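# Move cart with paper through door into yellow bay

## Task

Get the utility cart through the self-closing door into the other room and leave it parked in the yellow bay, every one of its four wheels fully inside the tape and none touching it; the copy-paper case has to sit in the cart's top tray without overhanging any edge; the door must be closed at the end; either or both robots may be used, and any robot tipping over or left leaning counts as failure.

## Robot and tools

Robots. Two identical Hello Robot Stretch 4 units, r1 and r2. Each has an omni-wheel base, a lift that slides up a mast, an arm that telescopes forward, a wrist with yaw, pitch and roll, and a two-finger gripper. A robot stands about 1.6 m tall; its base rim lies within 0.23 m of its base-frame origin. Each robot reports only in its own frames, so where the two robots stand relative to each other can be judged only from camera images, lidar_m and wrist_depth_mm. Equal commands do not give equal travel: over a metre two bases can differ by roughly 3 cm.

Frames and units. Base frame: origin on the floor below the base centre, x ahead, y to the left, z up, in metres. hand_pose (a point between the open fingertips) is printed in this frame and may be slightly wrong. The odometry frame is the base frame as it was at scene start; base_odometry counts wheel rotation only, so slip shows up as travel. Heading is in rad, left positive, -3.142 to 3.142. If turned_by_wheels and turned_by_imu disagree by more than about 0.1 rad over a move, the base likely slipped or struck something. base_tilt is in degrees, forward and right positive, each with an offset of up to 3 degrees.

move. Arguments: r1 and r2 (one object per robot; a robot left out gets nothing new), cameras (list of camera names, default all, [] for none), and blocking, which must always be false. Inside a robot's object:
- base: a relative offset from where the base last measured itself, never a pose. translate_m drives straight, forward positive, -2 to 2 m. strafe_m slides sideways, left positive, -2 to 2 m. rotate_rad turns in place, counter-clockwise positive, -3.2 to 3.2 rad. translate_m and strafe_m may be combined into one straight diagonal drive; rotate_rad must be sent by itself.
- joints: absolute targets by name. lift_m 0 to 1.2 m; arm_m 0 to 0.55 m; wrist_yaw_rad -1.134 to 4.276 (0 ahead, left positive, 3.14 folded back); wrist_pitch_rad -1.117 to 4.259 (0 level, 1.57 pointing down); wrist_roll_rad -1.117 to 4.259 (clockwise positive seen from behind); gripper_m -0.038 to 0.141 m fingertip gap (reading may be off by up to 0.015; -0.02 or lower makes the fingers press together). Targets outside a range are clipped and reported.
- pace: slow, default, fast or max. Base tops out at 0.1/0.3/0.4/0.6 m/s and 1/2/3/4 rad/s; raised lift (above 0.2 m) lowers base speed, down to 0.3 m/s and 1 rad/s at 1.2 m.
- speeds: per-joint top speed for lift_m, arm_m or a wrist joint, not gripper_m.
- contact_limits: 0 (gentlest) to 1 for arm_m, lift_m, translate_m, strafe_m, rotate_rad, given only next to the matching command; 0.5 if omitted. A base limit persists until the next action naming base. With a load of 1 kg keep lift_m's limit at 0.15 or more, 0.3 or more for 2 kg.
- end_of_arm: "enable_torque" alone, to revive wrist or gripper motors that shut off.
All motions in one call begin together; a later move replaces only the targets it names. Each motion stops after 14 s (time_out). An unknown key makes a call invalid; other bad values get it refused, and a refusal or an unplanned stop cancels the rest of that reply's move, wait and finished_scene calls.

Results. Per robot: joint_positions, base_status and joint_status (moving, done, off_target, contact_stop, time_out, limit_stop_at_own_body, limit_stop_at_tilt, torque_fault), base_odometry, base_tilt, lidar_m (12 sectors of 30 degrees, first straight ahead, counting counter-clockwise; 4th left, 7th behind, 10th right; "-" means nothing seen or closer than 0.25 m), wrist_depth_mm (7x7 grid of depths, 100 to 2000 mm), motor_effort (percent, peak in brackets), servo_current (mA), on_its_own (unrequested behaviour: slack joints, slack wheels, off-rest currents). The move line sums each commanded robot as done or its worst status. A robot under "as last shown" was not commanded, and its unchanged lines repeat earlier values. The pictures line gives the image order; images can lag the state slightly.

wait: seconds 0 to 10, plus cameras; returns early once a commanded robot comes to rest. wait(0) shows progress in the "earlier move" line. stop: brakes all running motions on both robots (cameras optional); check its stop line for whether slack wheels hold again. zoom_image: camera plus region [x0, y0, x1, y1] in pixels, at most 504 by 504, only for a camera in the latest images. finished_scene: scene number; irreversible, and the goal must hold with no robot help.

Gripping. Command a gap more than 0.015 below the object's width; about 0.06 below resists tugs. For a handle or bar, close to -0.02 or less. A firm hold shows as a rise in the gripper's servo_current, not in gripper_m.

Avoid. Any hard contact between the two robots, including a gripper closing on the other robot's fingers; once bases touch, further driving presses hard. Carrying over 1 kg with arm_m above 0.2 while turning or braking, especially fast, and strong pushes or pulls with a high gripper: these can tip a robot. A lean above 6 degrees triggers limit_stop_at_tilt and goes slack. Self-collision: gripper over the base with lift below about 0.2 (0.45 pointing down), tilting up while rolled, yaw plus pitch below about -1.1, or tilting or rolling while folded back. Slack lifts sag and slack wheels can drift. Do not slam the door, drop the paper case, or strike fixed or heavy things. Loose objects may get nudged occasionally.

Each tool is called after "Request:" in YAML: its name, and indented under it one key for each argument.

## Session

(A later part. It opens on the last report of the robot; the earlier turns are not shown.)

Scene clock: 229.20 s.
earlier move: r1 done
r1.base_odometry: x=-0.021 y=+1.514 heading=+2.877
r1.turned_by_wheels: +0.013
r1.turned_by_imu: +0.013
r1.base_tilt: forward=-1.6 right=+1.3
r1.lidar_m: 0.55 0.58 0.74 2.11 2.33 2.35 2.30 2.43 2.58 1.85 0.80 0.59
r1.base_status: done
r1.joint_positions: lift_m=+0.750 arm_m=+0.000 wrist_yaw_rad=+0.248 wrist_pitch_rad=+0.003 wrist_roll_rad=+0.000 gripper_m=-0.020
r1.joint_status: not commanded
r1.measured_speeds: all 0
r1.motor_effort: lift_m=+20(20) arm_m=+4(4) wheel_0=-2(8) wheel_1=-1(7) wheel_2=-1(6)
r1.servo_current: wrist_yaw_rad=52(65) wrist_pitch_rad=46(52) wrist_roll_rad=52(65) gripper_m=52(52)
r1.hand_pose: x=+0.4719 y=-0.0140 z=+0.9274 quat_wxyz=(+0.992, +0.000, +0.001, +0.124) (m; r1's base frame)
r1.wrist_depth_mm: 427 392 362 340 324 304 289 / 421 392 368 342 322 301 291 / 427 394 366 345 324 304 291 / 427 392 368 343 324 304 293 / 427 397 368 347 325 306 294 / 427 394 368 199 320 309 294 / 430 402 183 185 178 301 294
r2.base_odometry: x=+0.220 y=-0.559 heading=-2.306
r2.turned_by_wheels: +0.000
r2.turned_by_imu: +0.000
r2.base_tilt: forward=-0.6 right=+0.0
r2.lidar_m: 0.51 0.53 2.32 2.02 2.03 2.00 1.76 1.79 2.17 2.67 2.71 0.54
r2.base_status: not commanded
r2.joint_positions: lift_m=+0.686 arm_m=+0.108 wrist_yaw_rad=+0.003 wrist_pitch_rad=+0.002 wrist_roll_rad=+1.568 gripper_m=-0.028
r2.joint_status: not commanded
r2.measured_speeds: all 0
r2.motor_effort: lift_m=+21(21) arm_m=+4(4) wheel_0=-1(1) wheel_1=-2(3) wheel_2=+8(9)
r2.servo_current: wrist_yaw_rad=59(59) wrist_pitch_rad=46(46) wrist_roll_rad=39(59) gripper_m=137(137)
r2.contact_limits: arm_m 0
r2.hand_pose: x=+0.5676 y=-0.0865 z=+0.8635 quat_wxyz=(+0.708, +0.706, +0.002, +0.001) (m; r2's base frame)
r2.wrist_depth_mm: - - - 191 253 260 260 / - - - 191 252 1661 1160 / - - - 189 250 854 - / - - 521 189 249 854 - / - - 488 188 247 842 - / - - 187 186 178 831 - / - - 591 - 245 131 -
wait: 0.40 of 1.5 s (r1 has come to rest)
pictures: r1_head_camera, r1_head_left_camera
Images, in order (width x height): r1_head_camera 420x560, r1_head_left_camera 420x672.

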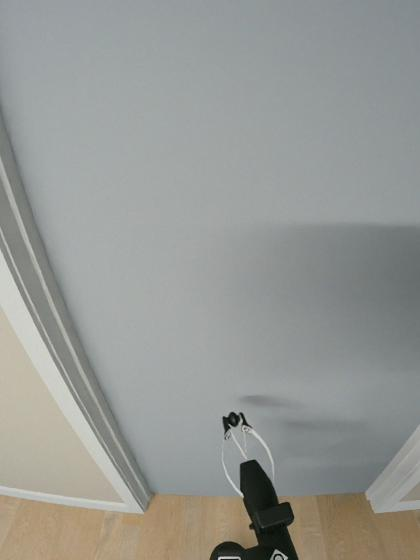

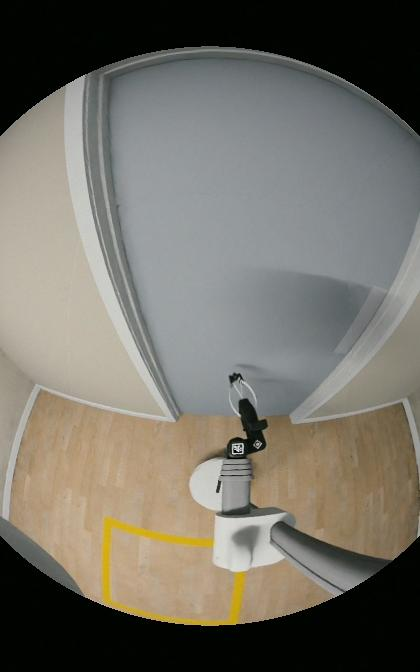

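Request:
move:
  blocking: false
  r1: {"base":{"strafe_m":-0.15}}
  cameras: []

Request:
wait:
  seconds: 1.5
  cameras: []

Request:
move:
  blocking: false
  r1: {"base":{"translate_m":0.6},"pace":"slow","contact_limits":{"translate_m":1}}
  cameras: []

Request:
wait:
  seconds: 5
  cameras: ["r1_head_camera","r1_head_left_camera"]

Scene clock: 237.13 s.
move: r1 moving
r1.base_odometry: x=-0.011 y=+1.549 heading=+2.877
r1.turned_by_wheels: +0.000
r1.turned_by_imu: -0.001
r1.base_tilt: forward=-1.6 right=+1.3
r1.lidar_m: 0.54 0.58 0.72 2.08 2.37 2.36 2.28 2.41 2.55 1.84 0.78 0.58
r1.base_status: strafe_m moving
r1.joint_positions: lift_m=+0.750 arm_m=+0.000 wrist_yaw_rad=+0.248 wrist_pitch_rad=+0.003 wrist_roll_rad=+0.000 gripper_m=-0.020
r1.joint_status: not commanded
r1.measured_speeds: translate_m=+0.000 strafe_m=-0.140 rotate_rad=-0.001 lift_m=+0.000 arm_m=+0.000 wrist_yaw_rad=+0.000 wrist_pitch_rad=+0.000 wrist_roll_rad=+0.000
r1.motor_effort: lift_m=+20(20) arm_m=+4(4) wheel_0=+8(10) wheel_1=-9(11) wheel_2=+1(1)
r1.servo_current: wrist_yaw_rad=39(65) wrist_pitch_rad=46(52) wrist_roll_rad=39(59) gripper_m=46(52)
r1.hand_pose: x=+0.4719 y=-0.0140 z=+0.9274 quat_wxyz=(+0.992, +0.000, +0.001, +0.124) (m; r1's base frame)
r1.wrist_depth_mm: 421 389 364 342 322 301 289 / 424 392 366 342 320 304 291 / 424 392 366 342 322 303 291 / 427 392 366 343 324 306 294 / 427 394 373 343 324 304 293 / 427 397 366 198 319 307 293 / 433 402 183 183 178 303 293
r2: as last shown
r2.turned_by_imu: +0.001
r2.lidar_m: 0.51 0.52 2.29 2.00 2.05 2.01 1.78 1.77 2.16 2.68 2.71 0.56
r2.motor_effort: lift_m=+21(21) arm_m=+4(4) wheel_0=+0(1) wheel_1=-2(3) wheel_2=+9(9)
r2.servo_current: wrist_yaw_rad=20(59) wrist_pitch_rad=46(52) wrist_roll_rad=46(52) gripper_m=130(130)
r2.contact_limits: arm_m 0
r2.wrist_depth_mm: - - - 191 254 259 260 / - - - 191 251 1661 1160 / - - - 189 252 854 - / - - 521 189 249 842 - / - - 492 188 248 854 - / - - 187 186 178 842 - / - - 585 - 244 131 -
pictures: none
No camera images: "cameras" was empty.

Scene clock: 238.37 s.
earlier move: r1 done
r1.base_odometry: x=+0.018 y=+1.659 heading=+2.877
r1.turned_by_wheels: +0.000
r1.turned_by_imu: -0.001
r1.base_tilt: forward=-1.6 right=+1.3
r1.lidar_m: 0.55 0.60 0.70 2.07 2.49 2.38 2.28 2.42 2.42 1.86 0.67 0.57
r1.base_status: done
r1.joint_positions: lift_m=+0.750 arm_m=+0.000 wrist_yaw_rad=+0.248 wrist_pitch_rad=+0.003 wrist_roll_rad=+0.000 gripper_m=-0.020
r1.joint_status: not commanded
r1.measured_speeds: all 0
r1.motor_effort: lift_m=+20(20) arm_m=+4(4) wheel_0=+1(11) wheel_1=+0(11) wheel_2=+0(1)
r1.servo_current: wrist_yaw_rad=39(65) wrist_pitch_rad=46(52) wrist_roll_rad=52(65) gripper_m=39(52)
r1.hand_pose: x=+0.4719 y=-0.0140 z=+0.9274 quat_wxyz=(+0.992, +0.000, +0.001, +0.124) (m; r1's base frame)
r1.wrist_depth_mm: 399 375 355 338 320 303 294 / 399 379 357 340 322 304 296 / 407 379 362 340 322 307 294 / 407 379 359 340 325 309 297 / 407 379 362 342 324 309 298 / 413 387 359 198 320 310 298 / 413 384 183 183 170 306 300
r2.base_odometry: x=+0.220 y=-0.559 heading=-2.306
r2.turned_by_wheels: +0.000
r2.turned_by_imu: +0.000
r2.base_tilt: forward=-0.7 right=+0.0
r2.lidar_m: 0.51 0.54 2.31 2.02 2.03 2.00 1.77 1.76 2.15 2.68 2.72 0.51
r2.base_status: not commanded
r2.joint_positions: lift_m=+0.686 arm_m=+0.108 wrist_yaw_rad=+0.003 wrist_pitch_rad=+0.002 wrist_roll_rad=+1.568 gripper_m=-0.028
r2.joint_status: not commanded
r2.measured_speeds: all 0
r2.motor_effort: lift_m=+21(22) arm_m=+4(4) wheel_0=-1(1) wheel_1=-2(3) wheel_2=+9(9)
r2.servo_current: wrist_yaw_rad=46(59) wrist_pitch_rad=39(52) wrist_roll_rad=46(59) gripper_m=130(137)
r2.contact_limits: arm_m 0
r2.hand_pose: x=+0.5676 y=-0.0865 z=+0.8635 quat_wxyz=(+0.708, +0.706, +0.002, +0.001) (m; r2's base frame)
r2.wrist_depth_mm: - - - 191 253 259 260 / - - - 191 251 1708 1205 / - - - 190 251 854 - / - - 517 189 249 842 - / - - 488 188 247 842 - / - - 187 186 178 831 - / - - 585 - 245 131 -
wait: 1.23 of 1.5 s (r1 has come to rest)
pictures: none
No camera images: "cameras" was empty.

Scene clock: 238.87 s.
move: r1 moving
r1.base_odometry: x=+0.006 y=+1.662 heading=+2.877
r1.turned_by_wheels: +0.000
r1.turned_by_imu: +0.000
r1.base_tilt: forward=-1.6 right=+1.3
r1.lidar_m: 0.54 0.57 0.70 2.04 2.50 2.37 2.30 2.45 2.43 1.80 0.67 0.58
r1.base_status: translate_m moving
r1.joint_positions: lift_m=+0.750 arm_m=+0.000 wrist_yaw_rad=+0.248 wrist_pitch_rad=+0.003 wrist_roll_rad=+0.000 gripper_m=-0.020
r1.joint_status: not commanded
r1.measured_speeds: translate_m=+0.048 strafe_m=+0.000 rotate_rad=+0.000 lift_m=+0.000 arm_m=+0.000 wrist_yaw_rad=+0.000 wrist_pitch_rad=+0.000 wrist_roll_rad=+0.000
r1.motor_effort: lift_m=+20(20) arm_m=+4(4) wheel_0=+1(6) wheel_1=+4(5) wheel_2=-6(6)
r1.servo_current: wrist_yaw_rad=46(59) wrist_pitch_rad=46(46) wrist_roll_rad=46(59) gripper_m=46(46)
r1.contact_limits: translate_m 1
r1.hand_pose: x=+0.4719 y=-0.0140 z=+0.9274 quat_wxyz=(+0.992, +0.000, +0.001, +0.124) (m; r1's base frame)
r1.wrist_depth_mm: 387 364 343 327 310 294 285 / 394 368 345 327 310 294 285 / 394 368 345 329 312 296 286 / 397 368 349 329 314 300 287 / 397 373 349 330 317 298 286 / 394 375 347 199 309 298 287 / 399 373 183 183 179 296 287
r2: as last shown
r2.lidar_m: 0.51 0.52 2.31 2.00 2.04 2.02 1.79 1.79 2.16 2.69 2.73 0.56
r2.motor_effort: lift_m=+21(22) arm_m=+4(4) wheel_0=-1(1) wheel_1=-2(3) wheel_2=+8(9)
r2.servo_current: wrist_yaw_rad=52(59) wrist_pitch_rad=39(46) wrist_roll_rad=46(59) gripper_m=130(137)
r2.contact_limits: arm_m 0
r2.wrist_depth_mm: - - - 192 253 258 259 / - - - 191 252 1708 1205 / - - - 190 249 854 - / - - 521 189 248 854 - / - - 492 187 247 854 - / - - 187 187 178 842 - / - - 591 - 245 131 -
pictures: none
No camera images: "cameras" was empty.

Scene clock: 242.43 s.
earlier move: r1 limit_stop_at_tilt
r1.base_odometry: x=-0.044 y=+1.666 heading=+2.618
r1.turned_by_wheels: -0.259
r1.turned_by_imu: -0.173
r1.base_tilt: forward=-1.6 right=+1.3
r1.lidar_m: 0.50 0.54 0.64 1.15 2.36 2.59 2.34 2.36 2.60 2.36 0.76 0.58
r1.base_status: translate_m limit_stop_at_tilt (by the wheels' count: +0.061 of +0.600)
r1.joint_positions: lift_m=+0.751 arm_m=-0.001 wrist_yaw_rad=+0.249 wrist_pitch_rad=+0.001 wrist_roll_rad=+0.000 gripper_m=-0.020
r1.joint_status: not commanded
r1.measured_speeds: all 0
r1.on_its_own: the wheels are slack since a limit_stop_at_tilt; lift_m is slack since a limit_stop_at_tilt; arm_m is slack since a limit_stop_at_tilt
r1.motor_effort: lift_m=+19(20) arm_m=+1(10) wheel_0=+0(8) wheel_1=+0(9) wheel_2=+0(23)
r1.servo_current: wrist_yaw_rad=46(72) wrist_pitch_rad=52(85) wrist_roll_rad=52(72) gripper_m=39(52)
r1.contact_limits: translate_m 1
r1.hand_pose: x=+0.4707 y=-0.0137 z=+0.9290 quat_wxyz=(+0.992, +0.000, +0.000, +0.124) (m; r1's base frame)
r1.wrist_depth_mm: 322 315 310 306 301 294 293 / 324 314 309 304 301 296 293 / 324 315 312 306 300 296 293 / 324 319 312 309 301 298 291 / 322 319 314 307 304 298 294 / 325 319 315 198 301 301 294 / 327 320 312 184 171 297 296
r2.base_odometry: x=+0.220 y=-0.559 heading=-2.306
r2.turned_by_wheels: +0.000
r2.turned_by_imu: +0.001
r2.base_tilt: forward=-0.7 right=+0.1
r2.lidar_m: 0.50 0.52 2.28 2.03 2.02 2.01 1.75 1.79 2.15 2.70 2.71 0.55
r2.base_status: not commanded
r2.joint_positions: lift_m=+0.686 arm_m=+0.108 wrist_yaw_rad=+0.003 wrist_pitch_rad=+0.002 wrist_roll_rad=+1.568 gripper_m=-0.028
r2.joint_status: not commanded
r2.measured_speeds: all 0
r2.motor_effort: lift_m=+21(22) arm_m=+4(4) wheel_0=-1(1) wheel_1=-2(3) wheel_2=+8(9)
r2.servo_current: wrist_yaw_rad=39(65) wrist_pitch_rad=46(46) wrist_roll_rad=39(65) gripper_m=130(137)
r2.contact_limits: arm_m 0
r2.hand_pose: x=+0.5676 y=-0.0865 z=+0.8635 quat_wxyz=(+0.708, +0.706, +0.002, +0.001) (m; r2's base frame)
r2.wrist_depth_mm: - - - 192 253 259 259 / - - - 191 251 1661 1182 / - - - 190 251 854 - / - - 521 189 248 854 - / - - 488 189 247 842 - / - - 187 187 178 842 - / - - 591 - 244 131 -
wait: 3.57 of 5 s (r1 has come to rest)
pictures: r1_head_camera, r1_head_left_camera
Images, in order (width x height): r1_head_camera 420x560, r1_head_left_camera 420x672.

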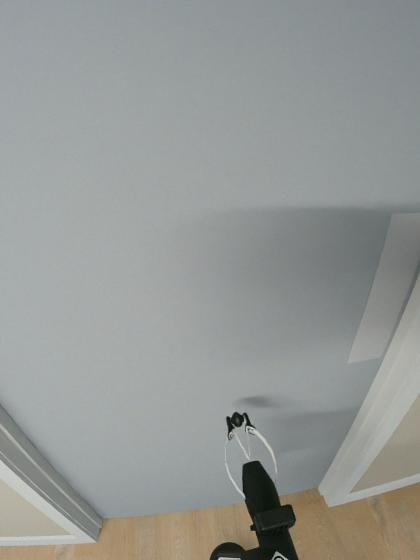

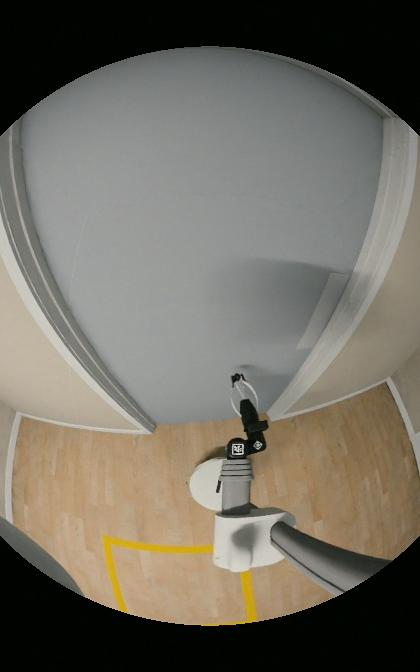

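Request:
move:
  blocking: false
  r1: {"base":{"translate_m":-0.1}}
  cameras: []

Request:
wait:
  seconds: 1.5
  cameras: []

Request:
move:
  blocking: false
  r1: {"base":{"rotate_rad":0.17},"joints":{"wrist_yaw_rad":3.1,"arm_m":0,"lift_m":0.6}}
  cameras: []

Request:
wait:
  seconds: 0.8
  cameras: []

Request:
wait:
  seconds: 1.2
  cameras: ["r1_head_camera","r1_head_left_camera","r1_head_right_camera"]

Scene clock: 256.93 s.
move: r1 moving
r1.base_odometry: x=-0.017 y=+1.650 heading=+2.618
r1.turned_by_wheels: +0.000
r1.turned_by_imu: -0.001
r1.base_tilt: forward=-1.6 right=+1.2
r1.lidar_m: 0.52 0.56 0.68 1.22 2.35 2.56 2.28 2.36 2.62 2.36 0.84 0.60
r1.base_status: translate_m moving
r1.joint_positions: lift_m=+0.751 arm_m=-0.001 wrist_yaw_rad=+0.249 wrist_pitch_rad=+0.001 wrist_roll_rad=+0.000 gripper_m=-0.020
r1.joint_status: not commanded
r1.measured_speeds: translate_m=-0.122 strafe_m=+0.000 rotate_rad=+0.005 lift_m=+0.000 arm_m=+0.000 wrist_yaw_rad=+0.000 wrist_pitch_rad=+0.000 wrist_roll_rad=+0.000
r1.on_its_own: lift_m is slack since a limit_stop_at_tilt; arm_m is slack since a limit_stop_at_tilt
r1.motor_effort: lift_m=+19(19) arm_m=+1(1) wheel_0=-6(9) wheel_1=-6(7) wheel_2=+8(9)
r1.servo_current: wrist_yaw_rad=46(59) wrist_pitch_rad=39(46) wrist_roll_rad=46(59) gripper_m=39(46)
r1.hand_pose: x=+0.4707 y=-0.0137 z=+0.9290 quat_wxyz=(+0.992, +0.000, +0.000, +0.124) (m; r1's base frame)
r1.wrist_depth_mm: 349 340 334 329 325 320 315 / 351 343 338 330 327 320 317 / 347 345 338 332 325 320 317 / 349 347 338 330 327 322 317 / 351 345 340 334 327 324 317 / 353 345 340 200 329 322 319 / 351 347 183 183 171 322 319
r2: as last shown
r2.turned_by_imu: +0.002
r2.base_tilt: forward=-0.7 right=+0.0
r2.lidar_m: 0.51 0.52 2.31 2.01 2.03 2.01 1.75 1.77 2.17 2.70 2.71 0.53
r2.motor_effort: lift_m=+21(21) arm_m=+4(4) wheel_0=+0(1) wheel_1=-2(3) wheel_2=+9(9)
r2.servo_current: wrist_yaw_rad=52(52) wrist_pitch_rad=39(39) wrist_roll_rad=46(52) gripper_m=124(143)
r2.contact_limits: arm_m 0
r2.wrist_depth_mm: - - - 192 253 259 259 / - - - 191 252 1708 1182 / - - - 189 250 854 - / - - 521 189 248 854 - / - - 488 188 247 854 - / - - 187 186 178 842 - / - - 591 - 244 131 -
pictures: none
No camera images: "cameras" was empty.

Scene clock: 258.00 s.
earlier move: r1 done
r1.base_odometry: x=+0.043 y=+1.616 heading=+2.618
r1.turned_by_wheels: +0.000
r1.turned_by_imu: +0.000
r1.base_tilt: forward=-1.6 right=+1.2
r1.lidar_m: 0.62 0.63 0.71 1.38 2.36 2.50 2.25 2.29 2.61 2.39 0.94 0.69
r1.base_status: done
r1.joint_positions: lift_m=+0.751 arm_m=-0.001 wrist_yaw_rad=+0.249 wrist_pitch_rad=+0.001 wrist_roll_rad=+0.000 gripper_m=-0.020
r1.joint_status: not commanded
r1.measured_speeds: all 0
r1.on_its_own: lift_m is slack since a limit_stop_at_tilt; arm_m is slack since a limit_stop_at_tilt
r1.motor_effort: lift_m=+19(19) arm_m=+1(1) wheel_0=-4(9) wheel_1=-2(7) wheel_2=-1(9)
r1.servo_current: wrist_yaw_rad=46(59) wrist_pitch_rad=39(52) wrist_roll_rad=46(59) gripper_m=46(46)
r1.hand_pose: x=+0.4707 y=-0.0137 z=+0.9290 quat_wxyz=(+0.992, +0.000, +0.000, +0.124) (m; r1's base frame)
r1.wrist_depth_mm: 421 415 407 402 394 389 384 / 424 415 410 404 397 392 384 / 421 418 413 404 397 389 389 / 424 418 413 404 399 394 389 / 430 421 415 407 402 394 387 / 430 418 415 198 399 394 389 / 433 421 179 184 171 394 392
r2.base_odometry: x=+0.220 y=-0.559 heading=-2.306
r2.turned_by_wheels: +0.000
r2.turned_by_imu: +0.000
r2.base_tilt: forward=-0.7 right=+0.0
r2.lidar_m: 0.49 0.53 2.31 2.02 2.01 2.02 1.75 1.77 2.13 2.70 2.71 0.55
r2.base_status: not commanded
r2.joint_positions: lift_m=+0.686 arm_m=+0.108 wrist_yaw_rad=+0.003 wrist_pitch_rad=+0.002 wrist_roll_rad=+1.568 gripper_m=-0.028
r2.joint_status: not commanded
r2.measured_speeds: all 0
r2.motor_effort: lift_m=+21(22) arm_m=+4(4) wheel_0=+0(1) wheel_1=-2(3) wheel_2=+8(9)
r2.servo_current: wrist_yaw_rad=39(59) wrist_pitch_rad=39(46) wrist_roll_rad=39(59) gripper_m=137(143)
r2.contact_limits: arm_m 0
r2.hand_pose: x=+0.5676 y=-0.0865 z=+0.8635 quat_wxyz=(+0.708, +0.706, +0.002, +0.001) (m; r2's base frame)
r2.wrist_depth_mm: - - - 192 253 259 259 / - - - 191 251 1708 1182 / - - - 190 249 842 - / - - 521 189 248 854 - / - - 488 188 246 854 - / - - 187 186 178 842 - / - - 585 - 245 131 -
wait: 1.07 of 1.5 s (r1 has come to rest)
pictures: none
No camera images: "cameras" was empty.

Scene clock: 258.50 s.
move: r1 moving
r1.base_odometry: x=+0.043 y=+1.616 heading=+2.781
r1.turned_by_wheels: +0.163
r1.turned_by_imu: +0.164
r1.base_tilt: forward=-1.6 right=+1.3
r1.lidar_m: 0.61 0.63 0.80 2.25 2.43 2.32 2.24 2.35 2.46 2.12 0.77 0.65
r1.base_status: rotate_rad moving
r1.joint_positions: lift_m=+0.714 arm_m=+0.000 wrist_yaw_rad=+0.837 wrist_pitch_rad=+0.001 wrist_roll_rad=+0.000 gripper_m=-0.020
r1.joint_status: lift_m moving; arm_m moving; wrist_yaw_rad moving
r1.measured_speeds: translate_m=+0.000 strafe_m=+0.000 rotate_rad=+0.196 lift_m=-0.146 arm_m=+0.000 wrist_yaw_rad=+1.834 wrist_pitch_rad=+0.000 wrist_roll_rad=+0.000
r1.motor_effort: lift_m=+13(17) arm_m=+4(7) wheel_0=-4(9) wheel_1=-3(8) wheel_2=-1(6)
r1.servo_current: wrist_yaw_rad=78(130) wrist_pitch_rad=39(46) wrist_roll_rad=59(59) gripper_m=46(52)
r1.hand_pose: x=+0.4288 y=+0.1557 z=+0.8916 quat_wxyz=(+0.914, +0.000, +0.000, +0.406) (m; r1's base frame)
r1.wrist_depth_mm: - - 569 492 404 343 306 / - - 574 500 410 347 309 / - - 569 500 410 347 306 / - - 585 500 413 349 312 / - - 580 512 415 349 312 / - - 209 198 387 349 314 / - 132 180 180 171 334 314
r2: as last shown
r2.lidar_m: 0.47 0.53 2.29 2.01 2.03 1.98 1.78 1.77 2.16 2.69 2.73 0.54
r2.servo_current: wrist_yaw_rad=39(52) wrist_pitch_rad=39(46) wrist_roll_rad=39(59) gripper_m=130(143)
r2.contact_limits: arm_m 0
r2.wrist_depth_mm: - - - 193 253 259 260 / - - - 191 253 1708 1182 / - - - 190 250 854 - / - - 525 189 249 854 - / - - 488 188 248 854 - / - - 187 186 178 854 - / - - 591 - 245 131 -
pictures: none
No camera images: "cameras" was empty.

Scene clock: 259.30 s.
earlier move: r1 moving
r1.base_odometry: x=+0.043 y=+1.616 heading=+2.787
r1.turned_by_wheels: +0.006
r1.turned_by_imu: +0.006
r1.base_tilt: forward=-1.6 right=+1.3
r1.lidar_m: 0.59 0.66 0.80 2.29 2.44 2.32 2.24 2.37 2.48 2.07 0.78 0.63
r1.base_status: done
r1.joint_positions: lift_m=+0.603 arm_m=+0.000 wrist_yaw_rad=+2.292 wrist_pitch_rad=+0.001 wrist_roll_rad=+0.000 gripper_m=-0.020
r1.joint_status: lift_m moving; arm_m moving; wrist_yaw_rad moving
r1.measured_speeds: translate_m=+0.000 strafe_m=+0.000 rotate_rad=+0.000 lift_m=-0.040 arm_m=+0.000 wrist_yaw_rad=+1.820 wrist_pitch_rad=+0.000 wrist_roll_rad=+0.000
r1.motor_effort: lift_m=+12(17) arm_m=+5(8) wheel_0=-2(9) wheel_1=-2(8) wheel_2=-2(6)
r1.servo_current: wrist_yaw_rad=85(130) wrist_pitch_rad=33(46) wrist_roll_rad=59(65) gripper_m=46(52)
r1.hand_pose: x=+0.0459 y=+0.2742 z=+0.7805 quat_wxyz=(+0.412, +0.000, +0.000, +0.911) (m; r1's base frame)
r1.wrist_depth_mm: - - - - - - - / - - - - - - - / - - - - - - - / - - - - - - - / - - - - - - - / - - - 199 - - - / - 1863 179 180 154 1708 1808
r2.base_odometry: x=+0.220 y=-0.559 heading=-2.306
r2.turned_by_wheels: +0.000
r2.turned_by_imu: +0.000
r2.base_tilt: forward=-0.7 right=+0.1
r2.lidar_m: 0.48 0.53 2.31 2.01 2.04 2.04 1.77 1.78 2.19 2.68 2.72 0.54
r2.base_status: not commanded
r2.joint_positions: lift_m=+0.686 arm_m=+0.108 wrist_yaw_rad=+0.003 wrist_pitch_rad=+0.002 wrist_roll_rad=+1.568 gripper_m=-0.028
r2.joint_status: not commanded
r2.measured_speeds: all 0
r2.motor_effort: lift_m=+21(22) arm_m=+4(4) wheel_0=+0(1) wheel_1=-2(3) wheel_2=+9(9)
r2.servo_current: wrist_yaw_rad=59(59) wrist_pitch_rad=39(46) wrist_roll_rad=46(59) gripper_m=130(143)
r2.contact_limits: arm_m 0
r2.hand_pose: x=+0.5676 y=-0.0865 z=+0.8635 quat_wxyz=(+0.708, +0.706, +0.002, +0.001) (m; r2's base frame)
r2.wrist_depth_mm: - - - 193 253 259 259 / - - - 190 252 1661 1160 / - - - 190 250 842 - / - - 521 189 249 866 - / - - 484 187 248 854 - / - - 187 186 178 831 - / - - 591 - 244 131 -
wait: 0.80 s; no rest
pictures: none
No camera images: "cameras" was empty.

Scene clock: 260.20 s.
earlier move: r1 done
r1.base_odometry: x=+0.043 y=+1.616 heading=+2.787
r1.turned_by_wheels: +0.000
r1.turned_by_imu: +0.000
r1.base_tilt: forward=-1.6 right=+1.2
r1.lidar_m: 0.61 0.65 0.83 2.29 2.43 2.31 2.23 2.35 2.48 2.05 0.75 0.64
r1.base_status: done
r1.joint_positions: lift_m=+0.601 arm_m=+0.000 wrist_yaw_rad=+3.097 wrist_pitch_rad=+0.001 wrist_roll_rad=+0.000 gripper_m=-0.020
r1.joint_status: all done
r1.measured_speeds: all 0
r1.motor_effort: lift_m=+13(17) arm_m=+5(8) wheel_0=-3(9) wheel_1=-2(8) wheel_2=-2(6)
r1.servo_current: wrist_yaw_rad=33(130) wrist_pitch_rad=39(46) wrist_roll_rad=59(65) gripper_m=39(52)
r1.hand_pose: x=-0.1134 y=+0.1001 z=+0.7785 quat_wxyz=(+0.022, +0.000, +0.000, +1.000) (m; r1's base frame)
r1.wrist_depth_mm: - 137 - - - - - / - 137 - - - - - / 109 138 213 - - - - / 121 138 277 - - - - / - - - - - - - / - - - 199 - - - / - 1863 179 180 154 1756 1921
r2.base_odometry: x=+0.220 y=-0.559 heading=-2.306
r2.turned_by_wheels: +0.000
r2.turned_by_imu: +0.000
r2.base_tilt: forward=-0.7 right=+0.0
r2.lidar_m: 0.48 0.49 2.32 2.01 2.04 2.02 1.76 1.79 2.16 2.68 2.71 0.57
r2.base_status: not commanded
r2.joint_positions: lift_m=+0.686 arm_m=+0.108 wrist_yaw_rad=+0.003 wrist_pitch_rad=+0.002 wrist_roll_rad=+1.568 gripper_m=-0.028
r2.joint_status: not commanded
r2.measured_speeds: all 0
r2.motor_effort: lift_m=+21(22) arm_m=+4(4) wheel_0=-1(1) wheel_1=-2(3) wheel_2=+8(9)
r2.servo_current: wrist_yaw_rad=52(65) wrist_pitch_rad=39(46) wrist_roll_rad=46(59) gripper_m=130(143)
r2.contact_limits: arm_m 0
r2.hand_pose: x=+0.5676 y=-0.0865 z=+0.8635 quat_wxyz=(+0.708, +0.706, +0.002, +0.001) (m; r2's base frame)
r2.wrist_depth_mm: - - - 192 253 259 259 / - - - 191 250 1708 1160 / - - - 190 250 854 - / - - 525 189 248 842 - / - - 492 188 247 842 - / - - 186 187 178 854 - / - - 585 - 244 131 -
wait: 0.90 of 1.2 s (r1 has come to rest)
pictures: r1_head_camera, r1_head_left_camera, r1_head_right_camera
Images, in order (width x height): r1_head_camera 420x560, r1_head_left_camera 420x672, r1_head_right_camera 420x672.

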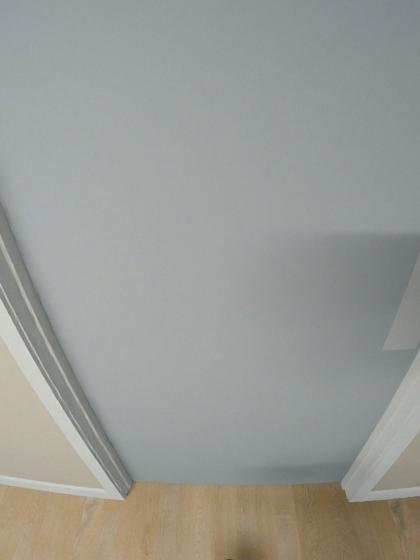

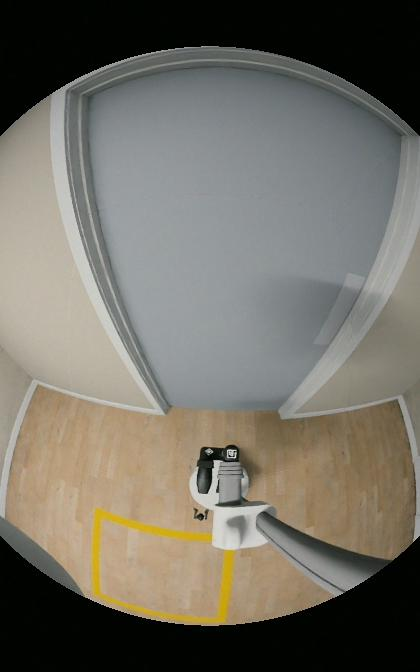

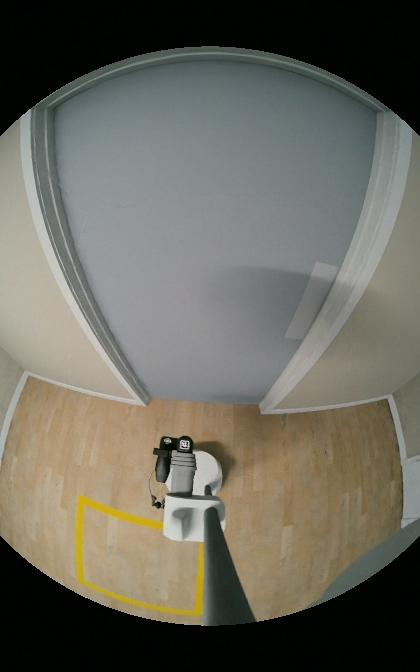

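Request:
move:
  blocking: false
  r1: {"base":{"strafe_m":0.12}}
  cameras: []

Request:
wait:
  seconds: 2
  cameras: ["r1_head_camera","r1_head_left_camera","r1_head_right_camera"]

Scene clock: 286.03 s.
move: r1 moving
r1.base_odometry: x=+0.030 y=+1.582 heading=+2.787
r1.turned_by_wheels: +0.000
r1.turned_by_imu: -0.001
r1.base_tilt: forward=-1.6 right=+1.3
r1.lidar_m: 0.59 0.64 0.80 2.28 2.41 2.32 2.23 2.35 2.51 2.09 0.80 0.65
r1.base_status: strafe_m moving
r1.joint_positions: lift_m=+0.601 arm_m=+0.000 wrist_yaw_rad=+3.097 wrist_pitch_rad=+0.001 wrist_roll_rad=+0.000 gripper_m=-0.020
r1.joint_status: not commanded
r1.measured_speeds: translate_m=-0.001 strafe_m=+0.139 rotate_rad=+0.003 lift_m=+0.000 arm_m=+0.000 wrist_yaw_rad=+0.000 wrist_pitch_rad=+0.000 wrist_roll_rad=+0.000
r1.motor_effort: lift_m=+13(13) arm_m=+5(5) wheel_0=-10(10) wheel_1=+10(10) wheel_2=+0(2)
r1.servo_current: wrist_yaw_rad=72(72) wrist_pitch_rad=52(52) wrist_roll_rad=59(59) gripper_m=39(52)
r1.hand_pose: x=-0.1134 y=+0.1001 z=+0.7785 quat_wxyz=(+0.022, +0.000, +0.000, +1.000) (m; r1's base frame)
r1.wrist_depth_mm: - 136 - - - - - / - 137 - - - - - / 109 138 201 - - - - / 121 138 276 - - - - / - - - - - - - / - - - 199 - - - / - 1863 179 179 154 1756 1808
r2: as last shown
r2.turned_by_imu: +0.004
r2.base_tilt: forward=-0.6 right=+0.0
r2.lidar_m: 0.50 0.50 2.28 2.01 2.04 2.02 1.78 1.79 2.17 2.68 2.72 0.55
r2.motor_effort: lift_m=+21(21) arm_m=+4(4) wheel_0=+0(1) wheel_1=-2(3) wheel_2=+9(9)
r2.servo_current: wrist_yaw_rad=52(52) wrist_pitch_rad=46(46) wrist_roll_rad=39(52) gripper_m=124(130)
r2.contact_limits: arm_m 0
r2.wrist_depth_mm: - - - 193 253 260 260 / - - - 191 251 1661 1205 / - - - 190 251 854 - / - - 517 189 249 854 - / - - 492 187 247 854 - / - - 187 186 178 842 - / - - 591 - 244 131 -
pictures: none
No camera images: "cameras" was empty.

Scene clock: 287.10 s.
earlier move: r1 done
r1.base_odometry: x=+0.001 y=+1.503 heading=+2.787
r1.turned_by_wheels: +0.000
r1.turned_by_imu: +0.000
r1.base_tilt: forward=-1.6 right=+1.3
r1.lidar_m: 0.62 0.62 0.80 2.20 2.32 2.31 2.22 2.35 2.60 2.05 0.85 0.64
r1.base_status: done
r1.joint_positions: lift_m=+0.600 arm_m=+0.000 wrist_yaw_rad=+3.097 wrist_pitch_rad=+0.001 wrist_roll_rad=+0.000 gripper_m=-0.020
r1.joint_status: not commanded
r1.measured_speeds: all 0
r1.motor_effort: lift_m=+13(13) arm_m=+5(5) wheel_0=-1(12) wheel_1=+0(10) wheel_2=+0(2)
r1.servo_current: wrist_yaw_rad=46(72) wrist_pitch_rad=46(52) wrist_roll_rad=52(59) gripper_m=46(52)
r1.hand_pose: x=-0.1134 y=+0.1001 z=+0.7785 quat_wxyz=(+0.022, +0.000, +0.000, +1.000) (m; r1's base frame)
r1.wrist_depth_mm: 136 137 - - - - - / - 138 - - - - - / 112 138 222 - - - - / 123 141 - - - - - / - - - - - - - / - - - 199 - - - / - 1863 180 179 155 1708 1863
r2.base_odometry: x=+0.220 y=-0.559 heading=-2.306
r2.turned_by_wheels: +0.000
r2.turned_by_imu: +0.000
r2.base_tilt: forward=-0.7 right=+0.1
r2.lidar_m: 0.51 0.54 2.28 1.98 2.04 2.03 1.77 1.79 2.17 2.69 2.73 0.54
r2.base_status: not commanded
r2.joint_positions: lift_m=+0.686 arm_m=+0.108 wrist_yaw_rad=+0.003 wrist_pitch_rad=+0.002 wrist_roll_rad=+1.568 gripper_m=-0.028
r2.joint_status: not commanded
r2.measured_speeds: all 0
r2.motor_effort: lift_m=+21(22) arm_m=+4(4) wheel_0=+0(1) wheel_1=-2(3) wheel_2=+8(9)
r2.servo_current: wrist_yaw_rad=39(59) wrist_pitch_rad=39(46) wrist_roll_rad=46(59) gripper_m=130(137)
r2.contact_limits: arm_m 0
r2.hand_pose: x=+0.5676 y=-0.0865 z=+0.8635 quat_wxyz=(+0.708, +0.706, +0.002, +0.001) (m; r2's base frame)
r2.wrist_depth_mm: - - - 192 253 259 259 / - - - 191 252 1661 1182 / - - - 190 249 854 - / - - 521 190 248 854 - / - - 488 187 247 842 - / - - 187 186 178 842 - / - - 591 - 246 131 -
wait: 1.07 of 2 s (r1 has come to rest)
pictures: r1_head_camera, r1_head_left_camera, r1_head_right_camera
Images, in order (width x height): r1_head_camera 420x560, r1_head_left_camera 420x672, r1_head_right_camera 420x672.

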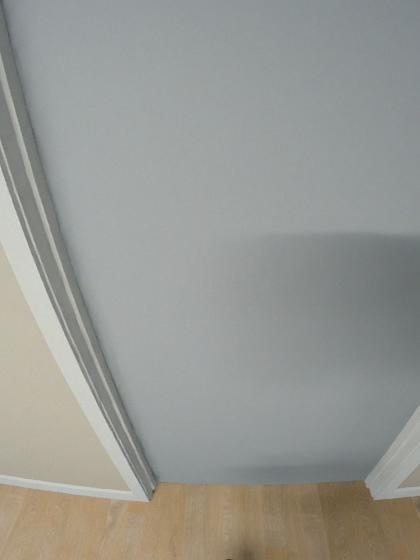

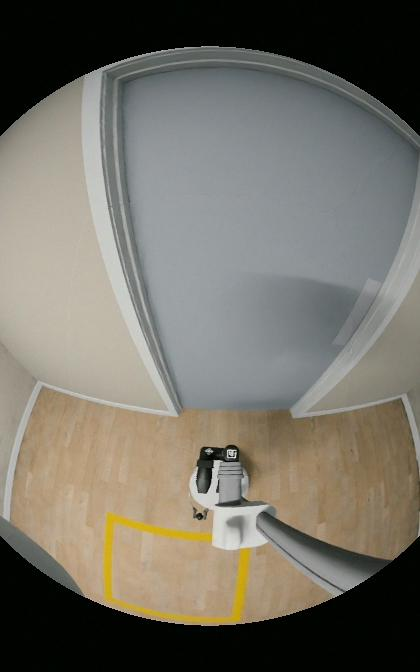

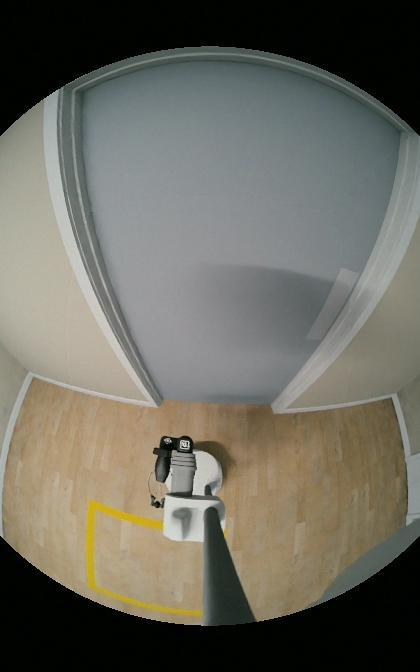

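Request:
move:
  blocking: false
  r1: {"base":{"translate_m":0.6},"pace":"slow","contact_limits":{"translate_m":1}}
  cameras: []

Request:
wait:
  seconds: 6
  cameras: ["r1_head_camera","r1_head_left_camera","r2_head_camera"]

Scene clock: 291.77 s.
move: r1 moving
r1.base_odometry: x=-0.011 y=+1.508 heading=+2.787
r1.turned_by_wheels: +0.000
r1.turned_by_imu: +0.000
r1.base_tilt: forward=-1.6 right=+1.3
r1.lidar_m: 0.59 0.64 0.79 2.20 2.31 2.33 2.23 2.37 2.60 2.05 0.85 0.61
r1.base_status: translate_m moving
r1.joint_positions: lift_m=+0.600 arm_m=+0.000 wrist_yaw_rad=+3.097 wrist_pitch_rad=+0.001 wrist_roll_rad=+0.000 gripper_m=-0.020
r1.joint_status: not commanded
r1.measured_speeds: translate_m=+0.048 strafe_m=+0.000 rotate_rad=+0.000 lift_m=+0.000 arm_m=+0.000 wrist_yaw_rad=+0.000 wrist_pitch_rad=+0.000 wrist_roll_rad=+0.000
r1.motor_effort: lift_m=+13(13) arm_m=+5(5) wheel_0=+3(7) wheel_1=+2(5) wheel_2=-5(6)
r1.servo_current: wrist_yaw_rad=59(59) wrist_pitch_rad=33(52) wrist_roll_rad=65(65) gripper_m=39(46)
r1.contact_limits: translate_m 1
r1.hand_pose: x=-0.1134 y=+0.1001 z=+0.7785 quat_wxyz=(+0.022, +0.000, +0.000, +1.000) (m; r1's base frame)
r1.wrist_depth_mm: 136 138 - - - - - / - 138 - - - - - / 112 138 222 - - - - / 123 140 - - - - - / - - - - - - - / - - - 199 - - - / - 1863 180 179 155 1863 1808
r2: as last shown
r2.turned_by_imu: +0.001
r2.lidar_m: 0.50 0.53 2.30 2.00 2.03 2.05 1.76 1.79 2.17 2.70 2.71 0.53
r2.motor_effort: lift_m=+21(21) arm_m=+3(4) wheel_0=-1(1) wheel_1=-2(3) wheel_2=+9(9)
r2.servo_current: wrist_yaw_rad=52(59) wrist_pitch_rad=39(46) wrist_roll_rad=39(59) gripper_m=130(130)
r2.contact_limits: arm_m 0
r2.wrist_depth_mm: - - - 192 254 259 259 / - - - 191 251 1708 1182 / - - - 189 249 866 - / - - 521 189 248 854 - / - - 488 188 246 854 - / - - 187 186 178 842 - / - - 597 - 245 131 -
pictures: none
No camera images: "cameras" was empty.

Scene clock: 297.73 s.
earlier move: r1 contact_stop
r1.base_odometry: x=-0.441 y=+1.655 heading=+2.775
r1.turned_by_wheels: -0.012
r1.turned_by_imu: +0.062
r1.base_tilt: forward=-1.6 right=+1.3
r1.lidar_m: - 0.25 0.29 0.71 2.28 2.71 2.66 2.87 2.64 0.64 0.26 0.25
r1.base_status: translate_m contact_stop (by the wheels' count: +0.467 of +0.600)
r1.joint_positions: lift_m=+0.600 arm_m=+0.000 wrist_yaw_rad=+3.099 wrist_pitch_rad=+0.001 wrist_roll_rad=+0.000 gripper_m=-0.020
r1.joint_status: not commanded
r1.measured_speeds: all 0
r1.on_its_own: the wheels are slack since a contact_stop
r1.motor_effort: lift_m=+18(18) arm_m=-4(5) wheel_0=+0(32) wheel_1=+0(31) wheel_2=+0(32)
r1.servo_current: wrist_yaw_rad=46(72) wrist_pitch_rad=39(52) wrist_roll_rad=46(65) gripper_m=46(52)
r1.contact_limits: translate_m 1
r1.hand_pose: x=-0.1135 y=+0.0996 z=+0.7780 quat_wxyz=(+0.021, +0.000, +0.000, +1.000) (m; r1's base frame)
r1.wrist_depth_mm: - 137 - - - - - / - 137 - - - - - / 111 138 216 - - - - / 128 138 - - - - - / - - - - - - - / - - - 198 - - - / - 1808 180 179 154 1808 1808
r2.base_odometry: x=+0.220 y=-0.559 heading=-2.306
r2.turned_by_wheels: +0.000
r2.turned_by_imu: +0.001
r2.base_tilt: forward=-0.7 right=+0.0
r2.lidar_m: 0.50 0.54 2.30 2.01 2.03 2.01 1.75 1.79 2.16 2.70 2.71 0.55
r2.base_status: not commanded
r2.joint_positions: lift_m=+0.686 arm_m=+0.108 wrist_yaw_rad=+0.003 wrist_pitch_rad=+0.002 wrist_roll_rad=+1.568 gripper_m=-0.028
r2.joint_status: not commanded
r2.measured_speeds: all 0
r2.motor_effort: lift_m=+21(22) arm_m=+4(4) wheel_0=-1(1) wheel_1=-2(3) wheel_2=+9(9)
r2.servo_current: wrist_yaw_rad=46(59) wrist_pitch_rad=39(52) wrist_roll_rad=52(65) gripper_m=137(143)
r2.contact_limits: arm_m 0
r2.hand_pose: x=+0.5676 y=-0.0865 z=+0.8635 quat_wxyz=(+0.708, +0.706, +0.002, +0.001) (m; r2's base frame)
r2.wrist_depth_mm: - - - 193 253 259 260 / - - - 190 252 1708 1182 / - - - 190 250 842 - / - - 521 189 247 854 - / - - 492 188 247 842 - / - - 187 187 178 842 - / - - 585 - 244 131 -
wait: 5.97 of 6 s (r1 has come to rest)
pictures: r1_head_camera, r1_head_left_camera, r2_head_camera
Images, in order (width x height): r1_head_camera 420x560, r1_head_left_camera 420x672, r2_head_camera 420x560.

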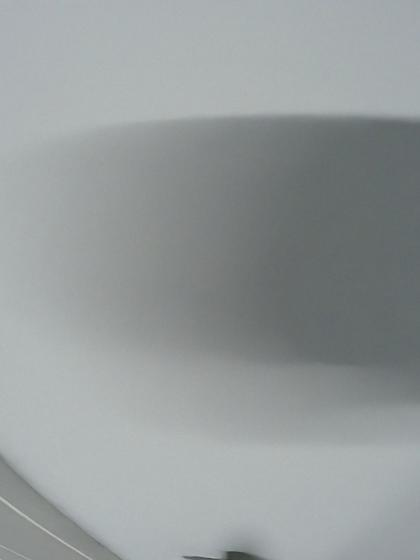

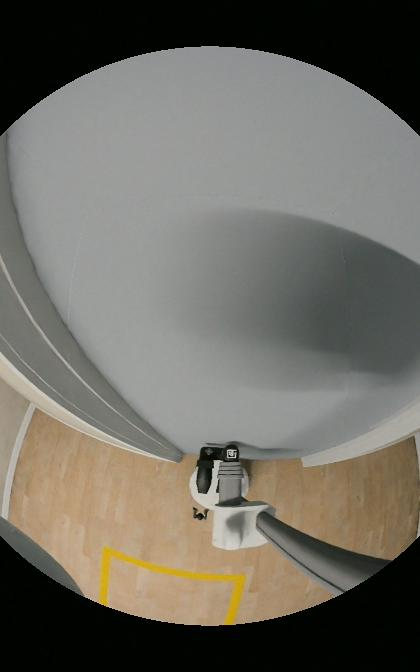

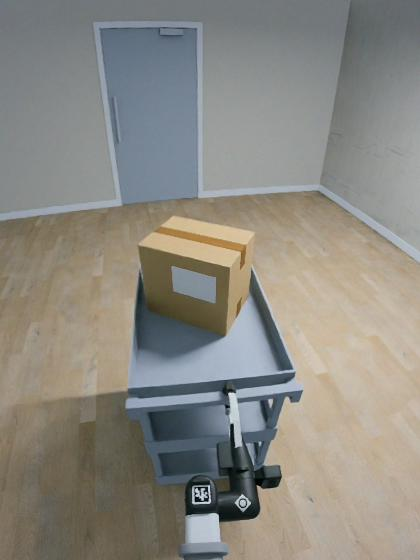

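Request:
zoom_image:
  camera: "r2_head_camera"
  region: [80, 10, 220, 220]

Request:
zoom_image:
  camera: "r1_head_left_camera"
  region: [150, 350, 420, 600]

Scaled by 2.400 from the camera's 420x560 image, which has a finer 1200x1600 frame.

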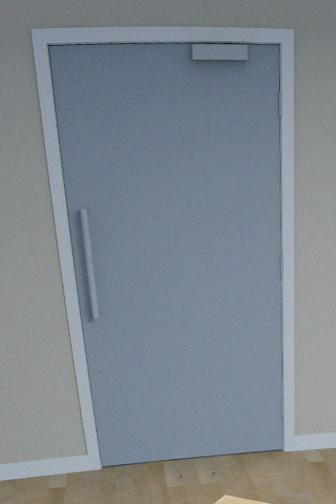

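Scaled by 1.867 from the camera's 420x672 image, which has a finer 600x960 frame.

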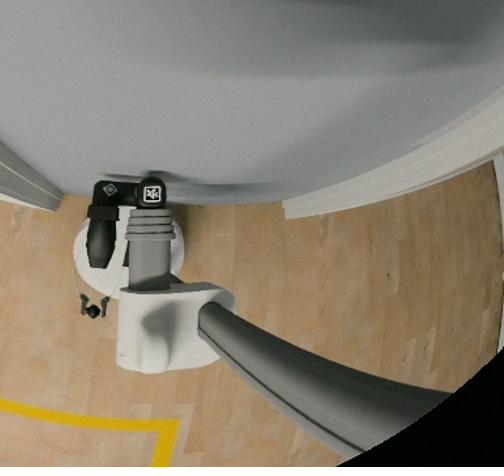

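Request:
move:
  blocking: false
  r1: {"base":{"translate_m":-0.5}}
  cameras: []

Request:
wait:
  seconds: 4
  cameras: []

Request:
move:
  blocking: false
  r1: {"base":{"strafe_m":0.001,"translate_m":0},"joints":{"lift_m":0.3,"wrist_yaw_rad":0,"arm_m":0.15}}
  cameras: []

Request:
wait:
  seconds: 4
  cameras: ["r1_head_camera","r1_wrist_camera"]

Scene clock: 329.90 s.
move: r1 moving
r1.base_odometry: x=-0.412 y=+1.644 heading=+2.775
r1.turned_by_wheels: +0.000
r1.turned_by_imu: -0.002
r1.base_tilt: forward=-1.6 right=+1.3
r1.lidar_m: 0.25 0.25 0.34 0.88 2.32 2.71 2.62 2.81 2.61 0.70 0.30 0.25
r1.base_status: translate_m moving
r1.joint_positions: lift_m=+0.600 arm_m=+0.000 wrist_yaw_rad=+3.099 wrist_pitch_rad=+0.001 wrist_roll_rad=+0.000 gripper_m=-0.020
r1.joint_status: not commanded
r1.measured_speeds: translate_m=-0.122 strafe_m=+0.001 rotate_rad=-0.001 lift_m=+0.000 arm_m=+0.000 wrist_yaw_rad=+0.000 wrist_pitch_rad=+0.000 wrist_roll_rad=+0.000
r1.motor_effort: lift_m=+18(18) arm_m=-4(4) wheel_0=-5(8) wheel_1=-5(7) wheel_2=+8(9)
r1.servo_current: wrist_yaw_rad=46(59) wrist_pitch_rad=33(46) wrist_roll_rad=46(46) gripper_m=33(46)
r1.hand_pose: x=-0.1135 y=+0.0996 z=+0.7780 quat_wxyz=(+0.021, +0.000, +0.000, +1.000) (m; r1's base frame)
r1.wrist_depth_mm: 136 138 - - - - - / - 138 - - - - - / 112 138 223 - - - - / 124 142 - - - - - / - - - - - - - / - - - 199 - - - / - 1863 180 180 154 1756 1863
r2: as last shown
r2.turned_by_imu: +0.005
r2.base_tilt: forward=-0.7 right=+0.1
r2.lidar_m: 0.49 0.53 2.27 2.01 2.04 2.00 1.78 1.80 2.15 2.69 2.71 0.55
r2.motor_effort: lift_m=+21(21) arm_m=+4(4) wheel_0=+0(1) wheel_1=-2(3) wheel_2=+8(9)
r2.servo_current: wrist_yaw_rad=46(59) wrist_pitch_rad=39(46) wrist_roll_rad=46(59) gripper_m=130(137)
r2.contact_limits: arm_m 0
r2.wrist_depth_mm: - - - 193 253 260 260 / - - - 191 252 1708 1160 / - - - 190 251 854 - / - - 521 189 248 854 - / - - 488 188 247 842 - / - - 187 187 178 854 - / - - 591 - 244 131 -
pictures: none
No camera images: "cameras" was empty.

Scene clock: 332.57 s.
earlier move: r1 done
r1.base_odometry: x=+0.025 y=+1.476 heading=+2.775
r1.turned_by_wheels: +0.000
r1.turned_by_imu: -0.001
r1.base_tilt: forward=-1.6 right=+1.3
r1.lidar_m: 0.67 0.68 0.92 2.19 2.35 2.23 2.15 2.36 2.57 1.91 0.89 0.71
r1.base_status: done
r1.joint_positions: lift_m=+0.600 arm_m=+0.000 wrist_yaw_rad=+3.099 wrist_pitch_rad=+0.001 wrist_roll_rad=+0.000 gripper_m=-0.020
r1.joint_status: not commanded
r1.measured_speeds: all 0
r1.motor_effort: lift_m=+18(18) arm_m=-4(4) wheel_0=-3(8) wheel_1=-1(7) wheel_2=+0(10)
r1.servo_current: wrist_yaw_rad=39(72) wrist_pitch_rad=33(52) wrist_roll_rad=39(65) gripper_m=46(52)
r1.hand_pose: x=-0.1135 y=+0.0996 z=+0.7780 quat_wxyz=(+0.021, +0.000, +0.000, +1.000) (m; r1's base frame)
r1.wrist_depth_mm: - 138 - - - - - / - 138 - - - - - / 112 138 223 - - - - / 124 140 - - - - - / - - - - - - - / - - - 198 - - - / - 1863 180 179 154 1808 1921
r2.base_odometry: x=+0.220 y=-0.559 heading=-2.306
r2.turned_by_wheels: +0.000
r2.turned_by_imu: +0.000
r2.base_tilt: forward=-0.7 right=+0.1
r2.lidar_m: 0.50 0.52 2.29 2.00 2.00 2.01 1.76 1.79 2.20 2.69 2.71 0.56
r2.base_status: not commanded
r2.joint_positions: lift_m=+0.686 arm_m=+0.108 wrist_yaw_rad=+0.003 wrist_pitch_rad=+0.002 wrist_roll_rad=+1.568 gripper_m=-0.028
r2.joint_status: not commanded
r2.measured_speeds: all 0
r2.motor_effort: lift_m=+21(21) arm_m=+4(4) wheel_0=-1(1) wheel_1=-2(3) wheel_2=+9(9)
r2.servo_current: wrist_yaw_rad=39(65) wrist_pitch_rad=39(46) wrist_roll_rad=46(59) gripper_m=130(137)
r2.contact_limits: arm_m 0
r2.hand_pose: x=+0.5676 y=-0.0865 z=+0.8635 quat_wxyz=(+0.708, +0.706, +0.002, +0.001) (m; r2's base frame)
r2.wrist_depth_mm: - - - 192 253 258 259 / - - - 191 251 1661 1160 / - - - 190 249 854 - / - - 521 189 249 854 - / - - 492 187 247 842 - / - - 187 187 178 854 - / - - 585 - 244 131 -
wait: 2.67 of 4 s (r1 has come to rest)
pictures: none
No camera images: "cameras" was empty.

Scene clock: 333.07 s.
move: r1 moving
r1.base_odometry: x=+0.025 y=+1.475 heading=+2.775
r1.turned_by_wheels: +0.000
r1.turned_by_imu: +0.000
r1.base_tilt: forward=-1.6 right=+1.3
r1.lidar_m: 0.67 0.69 0.95 2.19 2.33 2.23 2.17 2.34 2.58 1.89 0.91 0.71
r1.base_status: done
r1.joint_positions: lift_m=+0.563 arm_m=+0.051 wrist_yaw_rad=+2.514 wrist_pitch_rad=+0.001 wrist_roll_rad=+0.000 gripper_m=-0.020
r1.joint_status: lift_m moving; arm_m moving; wrist_yaw_rad moving
r1.measured_speeds: translate_m=+0.000 strafe_m=+0.000 rotate_rad=+0.000 lift_m=-0.146 arm_m=+0.195 wrist_yaw_rad=-1.819 wrist_pitch_rad=+0.000 wrist_roll_rad=+0.000
r1.motor_effort: lift_m=+10(17) arm_m=+4(8) wheel_0=-2(7) wheel_1=+1(4) wheel_2=+0(1)
r1.servo_current: wrist_yaw_rad=91(150) wrist_pitch_rad=46(46) wrist_roll_rad=59(59) gripper_m=39(46)
r1.hand_pose: x=+0.0394 y=+0.2402 z=+0.7406 quat_wxyz=(+0.309, +0.000, +0.000, +0.951) (m; r1's base frame)
r1.wrist_depth_mm: - - - - - - - / - - - - - - - / - - - - - - - / - - - - - - - / - - - - - - - / - - - 198 - - - / 1756 1808 180 166 154 1708 1756
r2: as last shown
r2.lidar_m: 0.50 0.52 2.31 2.02 2.04 2.01 1.77 1.77 2.17 2.70 2.71 0.53
r2.motor_effort: lift_m=+21(22) arm_m=+3(4) wheel_0=-1(1) wheel_1=-3(3) wheel_2=+8(9)
r2.servo_current: wrist_yaw_rad=46(52) wrist_pitch_rad=39(46) wrist_roll_rad=46(59) gripper_m=130(137)
r2.contact_limits: arm_m 0
r2.wrist_depth_mm: - - - 193 253 260 260 / - - - 191 250 1708 1182 / - - - 190 250 854 - / - - 521 189 248 854 - / - - 492 189 247 842 - / - - 187 187 178 831 - / - - 585 - 243 131 -
pictures: none
No camera images: "cameras" was empty.

Scene clock: 334.93 s.
earlier move: r1 done
r1.base_odometry: x=+0.025 y=+1.475 heading=+2.775
r1.turned_by_wheels: +0.000
r1.turned_by_imu: +0.000
r1.base_tilt: forward=-1.6 right=+1.2
r1.lidar_m: 0.65 0.70 0.95 2.19 2.35 2.23 2.15 2.32 2.56 1.90 0.88 0.70
r1.base_status: done
r1.joint_positions: lift_m=+0.300 arm_m=+0.150 wrist_yaw_rad=+0.003 wrist_pitch_rad=+0.001 wrist_roll_rad=+0.000 gripper_m=-0.020
r1.joint_status: all done
r1.measured_speeds: all 0
r1.motor_effort: lift_m=+13(17) arm_m=+5(8) wheel_0=-2(7) wheel_1=+0(4) wheel_2=+0(1)
r1.servo_current: wrist_yaw_rad=46(150) wrist_pitch_rad=46(52) wrist_roll_rad=26(72) gripper_m=39(52)
r1.hand_pose: x=+0.6094 y=-0.0866 z=+0.4785 quat_wxyz=(+1.000, +0.000, +0.000, +0.001) (m; r1's base frame)
r1.wrist_depth_mm: 327 324 320 315 312 309 307 / 330 324 320 315 314 310 309 / 329 324 320 319 314 310 307 / 327 327 322 319 317 312 307 / 330 327 325 319 317 314 310 / 330 329 322 198 315 312 310 / 330 329 182 179 179 314 312
r2.base_odometry: x=+0.220 y=-0.559 heading=-2.306
r2.turned_by_wheels: +0.000
r2.turned_by_imu: +0.000
r2.base_tilt: forward=-0.6 right=+0.0
r2.lidar_m: 0.51 0.50 2.33 2.01 2.04 1.98 1.77 1.77 2.16 2.71 2.71 0.55
r2.base_status: not commanded
r2.joint_positions: lift_m=+0.686 arm_m=+0.108 wrist_yaw_rad=+0.003 wrist_pitch_rad=+0.002 wrist_roll_rad=+1.568 gripper_m=-0.028
r2.joint_status: not commanded
r2.measured_speeds: all 0
r2.motor_effort: lift_m=+21(22) arm_m=+4(4) wheel_0=-1(1) wheel_1=-2(3) wheel_2=+9(9)
r2.servo_current: wrist_yaw_rad=52(59) wrist_pitch_rad=46(46) wrist_roll_rad=59(59) gripper_m=137(137)
r2.contact_limits: arm_m 0
r2.hand_pose: x=+0.5676 y=-0.0865 z=+0.8635 quat_wxyz=(+0.708, +0.706, +0.002, +0.001) (m; r2's base frame)
r2.wrist_depth_mm: - - - 192 253 259 260 / - - - 190 252 1661 1182 / - - - 190 250 854 - / - - 525 189 249 831 - / - - 492 187 246 854 - / - - 187 186 178 842 - / - - 585 - 244 131 -
wait: 1.87 of 4 s (r1 has come to rest)
pictures: r1_head_camera, r1_wrist_camera
Images, in order (width x height): r1_head_camera 420x560, r1_wrist_camera 616x392.

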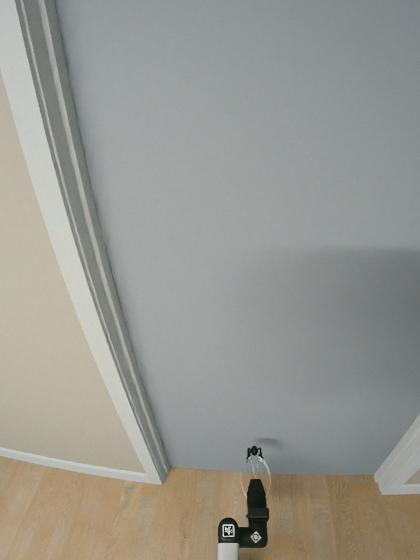

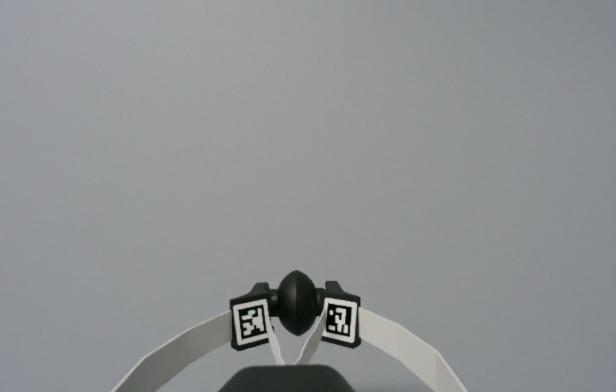

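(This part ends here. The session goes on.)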